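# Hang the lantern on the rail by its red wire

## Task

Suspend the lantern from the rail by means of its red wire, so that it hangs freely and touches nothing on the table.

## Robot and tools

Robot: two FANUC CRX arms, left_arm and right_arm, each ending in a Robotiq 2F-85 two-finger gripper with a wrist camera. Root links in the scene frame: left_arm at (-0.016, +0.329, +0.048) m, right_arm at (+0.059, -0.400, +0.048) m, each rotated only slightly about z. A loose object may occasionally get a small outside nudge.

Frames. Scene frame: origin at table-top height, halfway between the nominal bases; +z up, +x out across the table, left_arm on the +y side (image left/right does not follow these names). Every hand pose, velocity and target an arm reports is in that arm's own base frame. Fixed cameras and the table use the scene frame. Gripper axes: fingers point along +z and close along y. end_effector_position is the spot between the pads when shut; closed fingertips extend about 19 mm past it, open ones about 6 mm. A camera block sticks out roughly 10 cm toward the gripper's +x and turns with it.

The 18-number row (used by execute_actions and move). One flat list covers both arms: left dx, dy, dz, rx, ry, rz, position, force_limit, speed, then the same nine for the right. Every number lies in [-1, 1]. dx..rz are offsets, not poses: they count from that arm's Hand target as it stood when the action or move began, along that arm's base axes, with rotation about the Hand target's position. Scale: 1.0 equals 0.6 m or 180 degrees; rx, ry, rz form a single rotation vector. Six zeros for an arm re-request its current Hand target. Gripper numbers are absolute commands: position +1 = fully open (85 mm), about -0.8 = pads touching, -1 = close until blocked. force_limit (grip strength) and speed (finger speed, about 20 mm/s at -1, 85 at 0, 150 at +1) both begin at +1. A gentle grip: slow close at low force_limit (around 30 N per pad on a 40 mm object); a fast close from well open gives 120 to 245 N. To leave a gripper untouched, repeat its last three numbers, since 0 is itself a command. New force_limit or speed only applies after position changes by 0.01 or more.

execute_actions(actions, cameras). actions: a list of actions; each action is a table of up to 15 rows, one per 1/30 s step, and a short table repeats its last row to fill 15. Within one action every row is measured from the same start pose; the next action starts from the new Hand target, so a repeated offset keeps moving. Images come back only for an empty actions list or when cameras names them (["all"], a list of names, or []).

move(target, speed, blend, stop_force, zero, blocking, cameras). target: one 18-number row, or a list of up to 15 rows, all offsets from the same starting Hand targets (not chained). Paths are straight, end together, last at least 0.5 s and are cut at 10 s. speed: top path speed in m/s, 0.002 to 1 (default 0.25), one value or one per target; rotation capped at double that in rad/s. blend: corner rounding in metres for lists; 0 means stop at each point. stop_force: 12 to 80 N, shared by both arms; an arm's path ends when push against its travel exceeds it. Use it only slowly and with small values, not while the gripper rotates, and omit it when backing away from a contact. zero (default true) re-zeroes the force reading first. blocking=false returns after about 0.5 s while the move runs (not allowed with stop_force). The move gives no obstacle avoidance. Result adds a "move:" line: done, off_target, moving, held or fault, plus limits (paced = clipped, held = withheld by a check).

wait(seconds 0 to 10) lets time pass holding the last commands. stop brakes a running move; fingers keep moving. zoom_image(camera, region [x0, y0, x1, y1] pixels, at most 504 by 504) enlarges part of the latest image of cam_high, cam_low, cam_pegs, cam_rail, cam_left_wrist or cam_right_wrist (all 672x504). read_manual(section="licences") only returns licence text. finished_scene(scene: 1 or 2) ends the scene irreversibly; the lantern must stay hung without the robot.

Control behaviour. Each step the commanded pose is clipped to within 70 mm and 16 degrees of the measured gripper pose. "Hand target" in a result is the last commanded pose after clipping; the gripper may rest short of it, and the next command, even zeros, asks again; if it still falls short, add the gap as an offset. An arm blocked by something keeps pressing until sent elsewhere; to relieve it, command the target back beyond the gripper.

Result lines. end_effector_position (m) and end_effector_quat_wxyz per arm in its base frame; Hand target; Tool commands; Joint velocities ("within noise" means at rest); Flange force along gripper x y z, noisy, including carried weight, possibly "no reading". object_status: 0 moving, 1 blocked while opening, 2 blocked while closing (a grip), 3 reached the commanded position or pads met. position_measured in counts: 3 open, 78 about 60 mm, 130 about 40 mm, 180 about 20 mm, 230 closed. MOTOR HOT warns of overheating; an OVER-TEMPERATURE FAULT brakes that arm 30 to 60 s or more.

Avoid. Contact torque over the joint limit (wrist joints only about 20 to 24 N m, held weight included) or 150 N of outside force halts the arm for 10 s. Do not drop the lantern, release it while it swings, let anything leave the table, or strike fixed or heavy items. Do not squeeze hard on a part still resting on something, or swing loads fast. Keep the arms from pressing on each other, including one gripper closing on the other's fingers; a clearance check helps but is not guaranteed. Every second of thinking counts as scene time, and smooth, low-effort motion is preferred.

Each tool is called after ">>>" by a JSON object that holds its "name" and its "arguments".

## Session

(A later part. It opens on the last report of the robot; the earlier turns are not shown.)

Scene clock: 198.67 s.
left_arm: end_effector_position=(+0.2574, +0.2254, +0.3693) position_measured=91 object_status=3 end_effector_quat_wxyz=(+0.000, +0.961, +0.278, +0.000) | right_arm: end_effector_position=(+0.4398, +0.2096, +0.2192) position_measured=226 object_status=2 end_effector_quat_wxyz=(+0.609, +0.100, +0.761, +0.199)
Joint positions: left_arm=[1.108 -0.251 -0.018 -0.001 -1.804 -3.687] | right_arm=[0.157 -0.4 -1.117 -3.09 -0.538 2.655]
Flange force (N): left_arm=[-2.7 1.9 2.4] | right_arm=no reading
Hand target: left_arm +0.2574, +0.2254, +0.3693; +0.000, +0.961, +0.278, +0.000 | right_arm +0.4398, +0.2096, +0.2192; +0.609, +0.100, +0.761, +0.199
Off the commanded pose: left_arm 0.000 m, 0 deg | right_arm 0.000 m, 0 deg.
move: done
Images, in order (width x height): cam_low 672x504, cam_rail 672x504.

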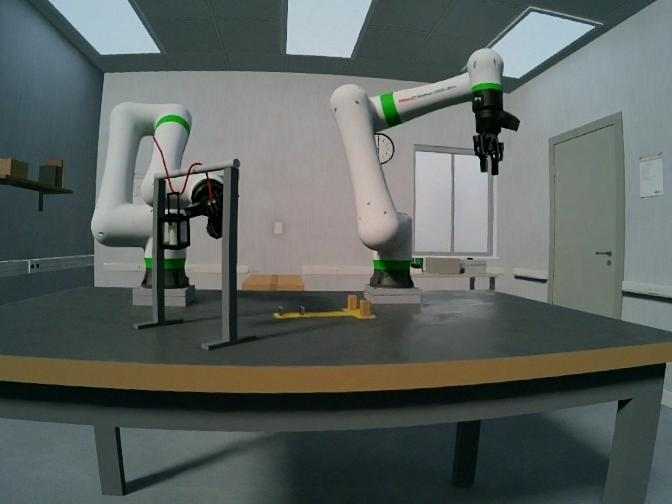

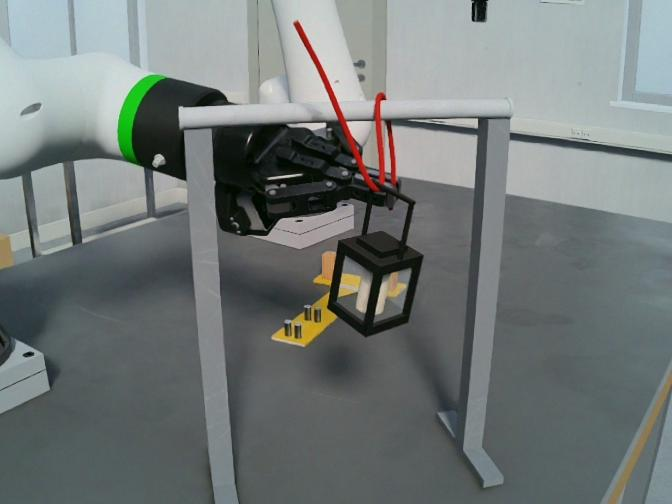

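>>> {"name": "move", "arguments": {"target": [0,0,0,0,0,0,0.3,0,-1,0.0,0.0,-0.007,0,0,0,-1,0,-1], "speed": 0.02}}

>>> {"name": "move", "arguments": {"target": [0,0,0,0,0,0,0.3,0,-1,0,0,0,0,0,0,-0.3,0,-1]}}

>>> {"name": "move", "arguments": {"target": [0,0,0,0,0,0,0.3,0,-1,-0.1,-0.01,0.01,0,0,0,-0.3,0,-1], "speed": 0.05, "cameras": ["cam_rail","cam_low","cam_high"]}}

Scene clock: 199.57 s.
left_arm: end_effector_position=(+0.2574, +0.2254, +0.3693) position_measured=91 object_status=3 end_effector_quat_wxyz=(+0.000, +0.961, +0.278, +0.000) | right_arm: end_effector_position=(+0.4398, +0.2095, +0.2150) position_measured=226 object_status=2 end_effector_quat_wxyz=(+0.609, +0.100, +0.761, +0.199)
Joint positions: left_arm=[1.108 -0.251 -0.018 -0.001 -1.804 -3.687] | right_arm=[0.157 -0.384 -1.123 -3.092 -0.56 2.657]
Flange force (N): left_arm=[-2.9 1.8 2.4] | right_arm=no reading
Hand target: left_arm +0.2574, +0.2254, +0.3693; +0.000, +0.961, +0.278, +0.000 | right_arm +0.4398, +0.2096, +0.2150; +0.609, +0.100, +0.761, +0.199
Off the commanded pose: left_arm 0.000 m, 0 deg | right_arm 0.000 m, 0 deg.
move: done

Scene clock: 200.97 s.
left_arm: end_effector_position=(+0.2574, +0.2254, +0.3693) position_measured=91 object_status=3 end_effector_quat_wxyz=(+0.000, +0.961, +0.278, +0.000) | right_arm: end_effector_position=(+0.4398, +0.2096, +0.2150) position_measured=167 object_status=0 end_effector_quat_wxyz=(+0.609, +0.100, +0.761, +0.199)
Joint positions: left_arm=[1.108 -0.251 -0.018 -0.001 -1.804 -3.687] | right_arm=[0.157 -0.384 -1.123 -3.092 -0.56 2.657]
Flange force (N): left_arm=[-2.4 1.9 2.5] | right_arm=no reading
Hand target: left_arm +0.2574, +0.2254, +0.3693; +0.000, +0.961, +0.278, +0.000 | right_arm +0.4398, +0.2096, +0.2150; +0.609, +0.100, +0.761, +0.199
Off the commanded pose: left_arm 0.000 m, 0 deg | right_arm 0.000 m, 0 deg.
move: done

Scene clock: 202.67 s.
left_arm: end_effector_position=(+0.2574, +0.2254, +0.3693) position_measured=91 object_status=3 end_effector_quat_wxyz=(+0.000, +0.961, +0.278, +0.000) | right_arm: end_effector_position=(+0.3801, +0.2029, +0.2213) position_measured=167 object_status=3 end_effector_quat_wxyz=(+0.604, +0.095, +0.764, +0.205)
Joint positions: left_arm=[1.108 -0.251 -0.018 -0.001 -1.804 -3.687] | right_arm=[0.151 -0.746 -1.185 -2.937 -0.258 2.503]
Flange force (N): left_arm=[-2.8 1.6 2.7] | right_arm=no reading
Hand target: left_arm +0.2574, +0.2254, +0.3693; +0.000, +0.961, +0.278, +0.000 | right_arm +0.3798, +0.2036, +0.2210; +0.609, +0.100, +0.761, +0.199
Off the commanded pose: left_arm 0.000 m, 0 deg | right_arm 0.001 m, 1 deg.
joint sent to its limit (right arm) — joint 3 (elbow), lower limit, where the elbow is as bent as it goes. The joint targets still meet the commanded pose.
move: done
Images, in order (width x height): cam_high 672x504, cam_low 672x504, cam_rail 672x504.

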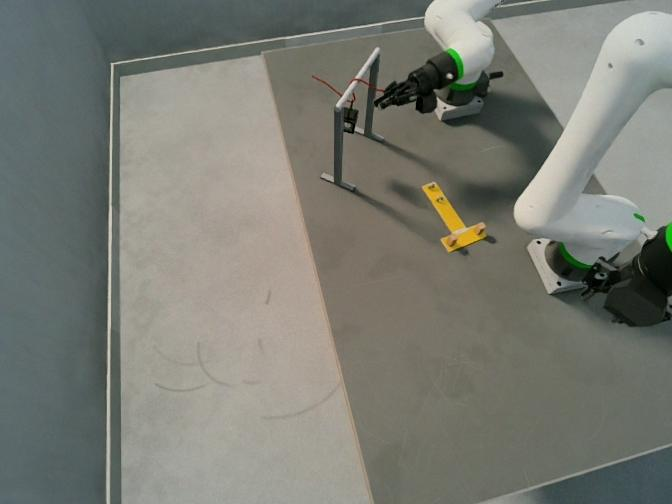

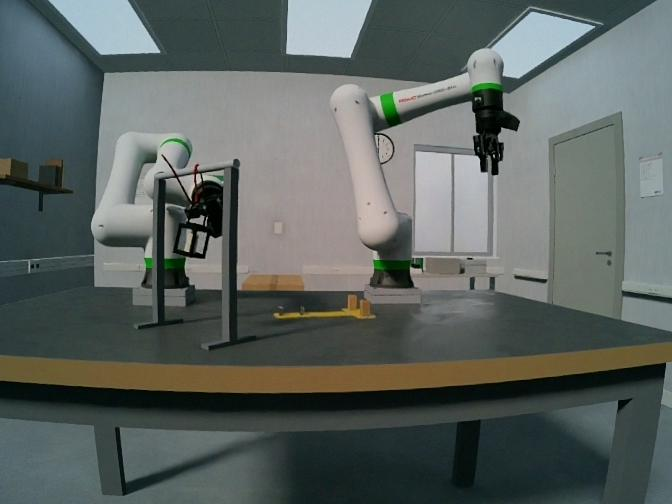

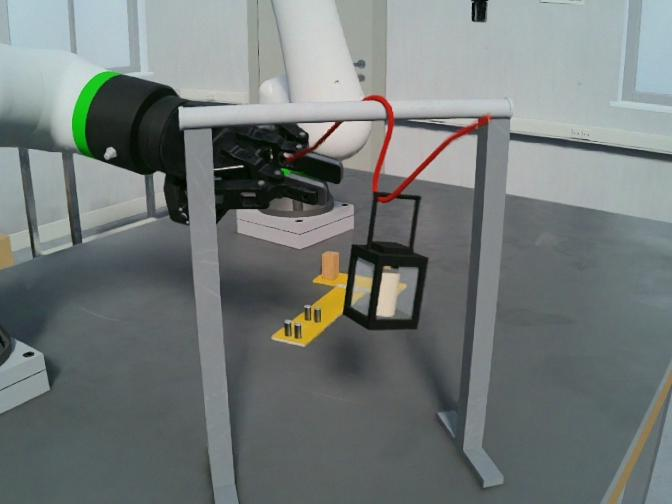

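>>> {"name": "wait", "arguments": {"seconds": 3, "cameras": ["cam_rail","cam_right_wrist","cam_high"]}}

>>> {"name": "zoom_image", "arguments": {"camera": "cam_rail", "region": [240, 70, 420, 230]}}

>>> {"name": "zoom_image", "arguments": {"camera": "cam_high", "region": [310, 30, 430, 140]}}

Scene clock: 205.90 s.
left_arm: end_effector_position=(+0.2574, +0.2254, +0.3693) position_measured=91 object_status=3 end_effector_quat_wxyz=(+0.000, +0.961, +0.278, +0.000) | right_arm: end_effector_position=(+0.3800, +0.2029, +0.2213) position_measured=167 object_status=3 end_effector_quat_wxyz=(+0.604, +0.095, +0.764, +0.205)
Joint positions: left_arm=[1.108 -0.251 -0.018 -0.001 -1.804 -3.687] | right_arm=[0.151 -0.746 -1.185 -2.937 -0.258 2.503]
Flange force (N): left_arm=[-2.7 1.4 2.7] | right_arm=no reading
Hand target: left_arm +0.2574, +0.2254, +0.3693; +0.000, +0.961, +0.278, +0.000 | right_arm +0.3798, +0.2036, +0.2210; +0.609, +0.100, +0.761, +0.199
Tool commands: left_gripper/position=+0.3 left_gripper/force_limit=+0.0 left_gripper/speed=-1.0 right_gripper/position=-0.3 right_gripper/force_limit=+0.0 right_gripper/speed=-1.0
Off the commanded pose: left_arm 0.000 m, 0 deg | right_arm 0.001 m, 1 deg.
wait: 3.00 s; at rest from the start
camera_calibration:
cam_right_wrist: T_world_to_cam=[[-0.137574, 0.890244, 0.434211, -0.215952], [-0.0735572, -0.446352, 0.891829, -0.0623196], [0.987756, 0.0907528, 0.12689, -0.292543], [0, 0, 0, 1]] pos_world=[0.254667, 0.190983, 0.186468]
Images, in order (width x height): cam_high 672x504, cam_rail 672x504, cam_right_wrist 672x504.

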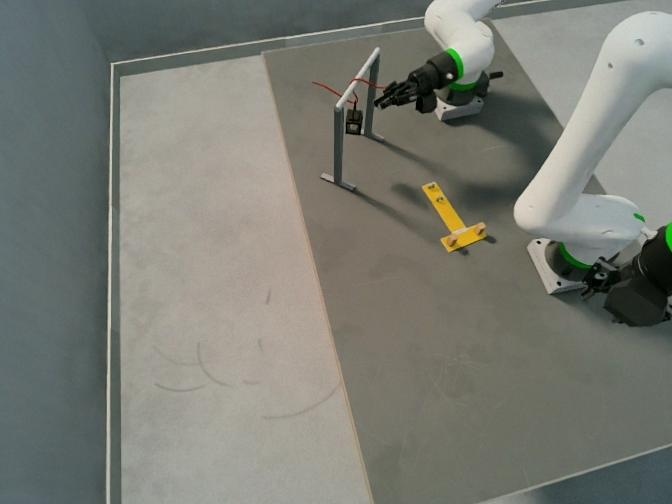

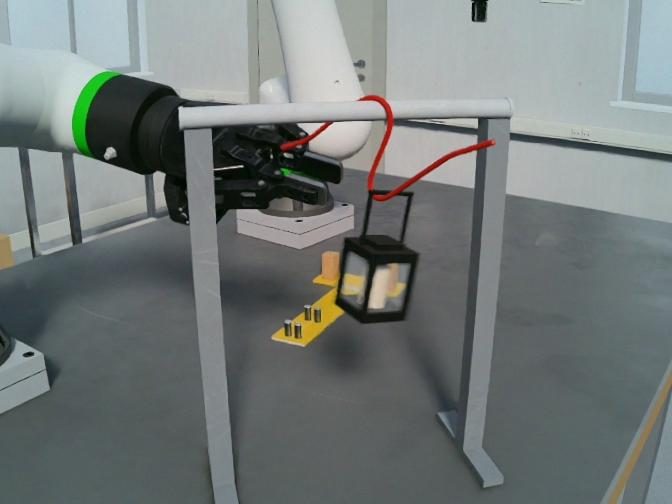

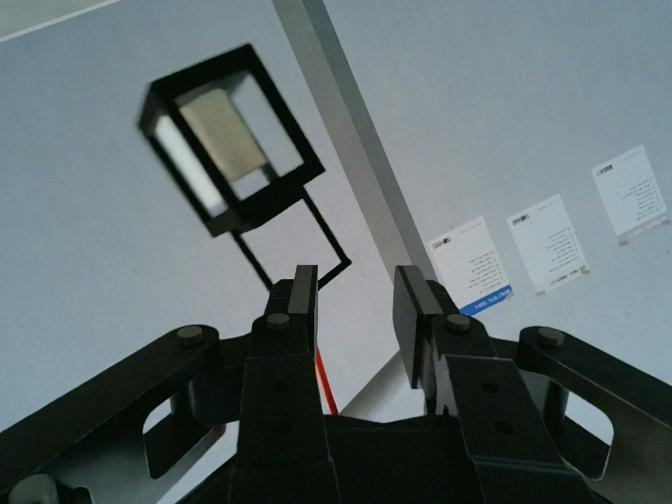

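Scaled by 2.800 from the camera's 672x504 image, which has a finer 960x720 frame.

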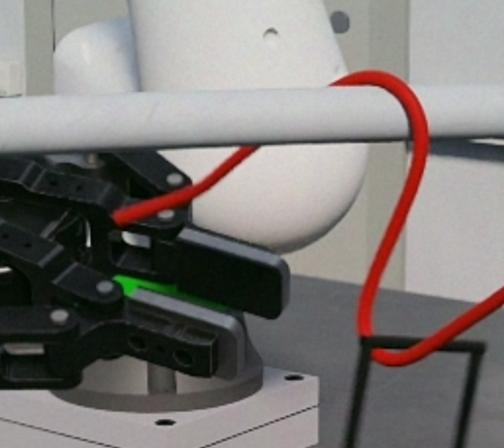

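Scaled by 4.200 from the camera's 672x504 image, which has a finer 960x720 frame.

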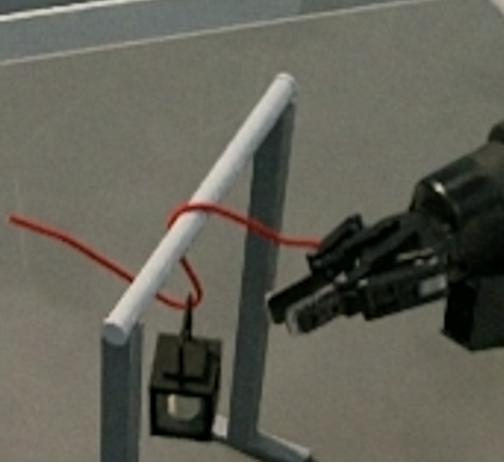

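>>> {"name": "move", "arguments": {"target": [[0,0,0,0,0,0,0.3,0,-1,0,0.04,-0.05,0,0,0,-0.3,0,-1],[0,0,0,0,0,0,0.3,0,-1,0,0.12,-0.1,0,0,0,-0.3,0,-1]], "speed": 0.03, "cameras": ["cam_rail","cam_low","cam_high"]}}

>>> {"name": "zoom_image", "arguments": {"camera": "cam_high", "region": [310, 30, 430, 140]}}

Scene clock: 210.07 s.
left_arm: end_effector_position=(+0.2574, +0.2254, +0.3693) position_measured=91 object_status=3 end_effector_quat_wxyz=(+0.000, +0.961, +0.278, +0.000) | right_arm: end_effector_position=(+0.3810, +0.2754, +0.1614) position_measured=167 object_status=3 end_effector_quat_wxyz=(+0.557, +0.053, +0.792, +0.246)
Joint positions: left_arm=[1.108 -0.251 -0.018 -0.001 -1.804 -3.687] | right_arm=[0.338 -0.301 -1.185 -3.123 -0.622 2.646]
Flange force (N): left_arm=[-2.7 1.9 2.6] | right_arm=no reading
Hand target: left_arm +0.2574, +0.2254, +0.3693; +0.000, +0.961, +0.278, +0.000 | right_arm +0.3798, +0.2756, +0.1610; +0.609, +0.100, +0.761, +0.199
Off the commanded pose: left_arm 0.000 m, 0 deg | right_arm 0.001 m, 10 deg.
joint sent to its limit (right arm) — joint 3 (elbow), lower limit, where the elbow is as bent as it goes. The joint targets are off in orientation, not in position.
move: off_target (right_arm)
Images, in order (width x height): cam_high 672x504, cam_low 672x504, cam_rail 672x504.

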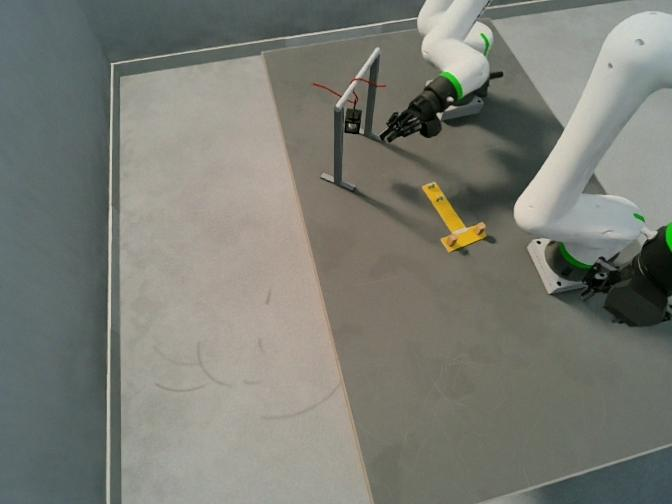

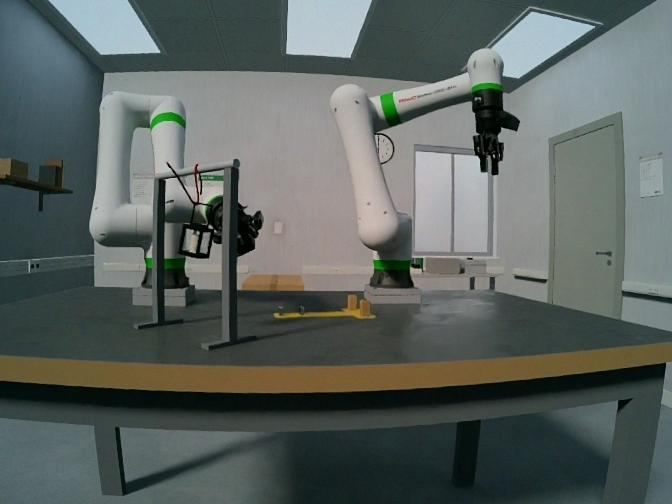

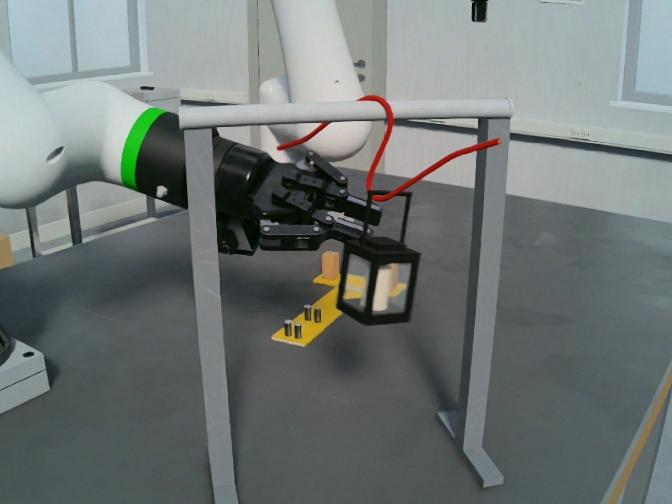

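Scaled by 4.200 from the camera's 672x504 image, which has a finer 960x720 frame.

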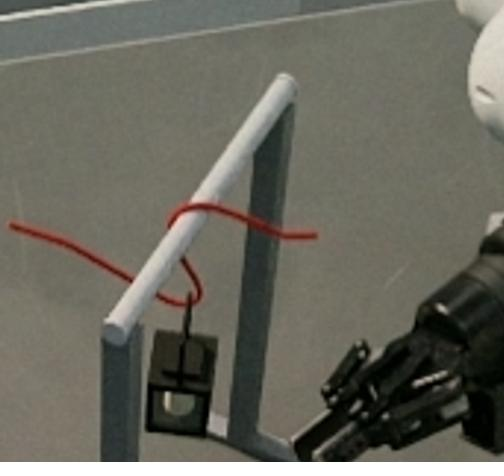

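Free, hanging by itself. Pull back a bit and verify.

>>> {"name": "move", "arguments": {"target": [0,0,0,0,0,0,0.3,0,-1,0,0.15,0,0,0,0,-0.3,0,-1], "speed": 0.1}}

>>> {"name": "wait", "arguments": {"seconds": 6, "cameras": ["cam_rail"]}}

>>> {"name": "finished_scene", "arguments": {"scene": 2}}

Scene clock: 211.70 s.
left_arm: end_effector_position=(+0.2574, +0.2254, +0.3693) position_measured=91 object_status=3 end_effector_quat_wxyz=(+0.000, +0.961, +0.278, +0.000) | right_arm: end_effector_position=(+0.3804, +0.3649, +0.1610) position_measured=167 object_status=3 end_effector_quat_wxyz=(+0.574, +0.014, +0.763, +0.296)
Joint positions: left_arm=[1.108 -0.251 -0.018 -0.001 -1.804 -3.687] | right_arm=[0.608 0.041 -1.102 -3.318 -0.982 2.721]
Flange force (N): left_arm=[-2.6 1.8 2.2] | right_arm=[8.8 7.9 0.7]
Hand target: left_arm +0.2574, +0.2254, +0.3693; +0.000, +0.961, +0.278, +0.000 | right_arm +0.3798, +0.3656, +0.1610; +0.609, +0.100, +0.761, +0.199
Off the commanded pose: left_arm 0.000 m, 0 deg | right_arm 0.001 m, 16 deg.
joint sent to its limit (right arm) — joint 4 (forearm roll), lower limit. The joint targets are off in orientation, not in position.
move: off_target (right_arm)

Scene clock: 217.70 s.
left_arm: end_effector_position=(+0.2574, +0.2254, +0.3693) position_measured=91 object_status=3 end_effector_quat_wxyz=(+0.000, +0.961, +0.278, +0.000) | right_arm: end_effector_position=(+0.3803, +0.3648, +0.1609) position_measured=167 object_status=3 end_effector_quat_wxyz=(+0.574, +0.013, +0.763, +0.296)
Joint positions: left_arm=[1.108 -0.251 -0.018 -0.001 -1.804 -3.687] | right_arm=[0.608 0.041 -1.102 -3.318 -0.982 2.721]
Flange force (N): left_arm=[-2.3 1.9 2.0] | right_arm=[8.8 7.7 3.9]
Hand target: left_arm +0.2574, +0.2254, +0.3693; +0.000, +0.961, +0.278, +0.000 | right_arm +0.3798, +0.3656, +0.1610; +0.609, +0.100, +0.761, +0.199
Tool commands: left_gripper/position=+0.3 left_gripper/force_limit=+0.0 left_gripper/speed=-1.0 right_gripper/position=-0.3 right_gripper/force_limit=+0.0 right_gripper/speed=-1.0
Off the commanded pose: left_arm 0.000 m, 0 deg | right_arm 0.001 m, 16 deg.
wait: 6.00 s; at rest by 0.17 s
Images, in order (width x height): cam_rail 672x504.

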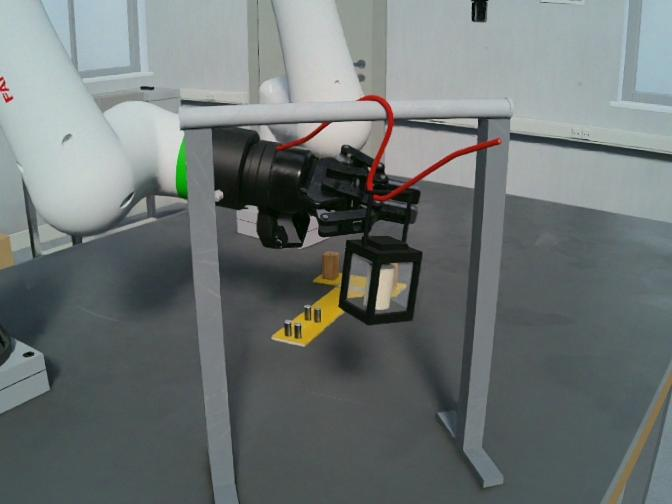

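The scene is finished: the task was done.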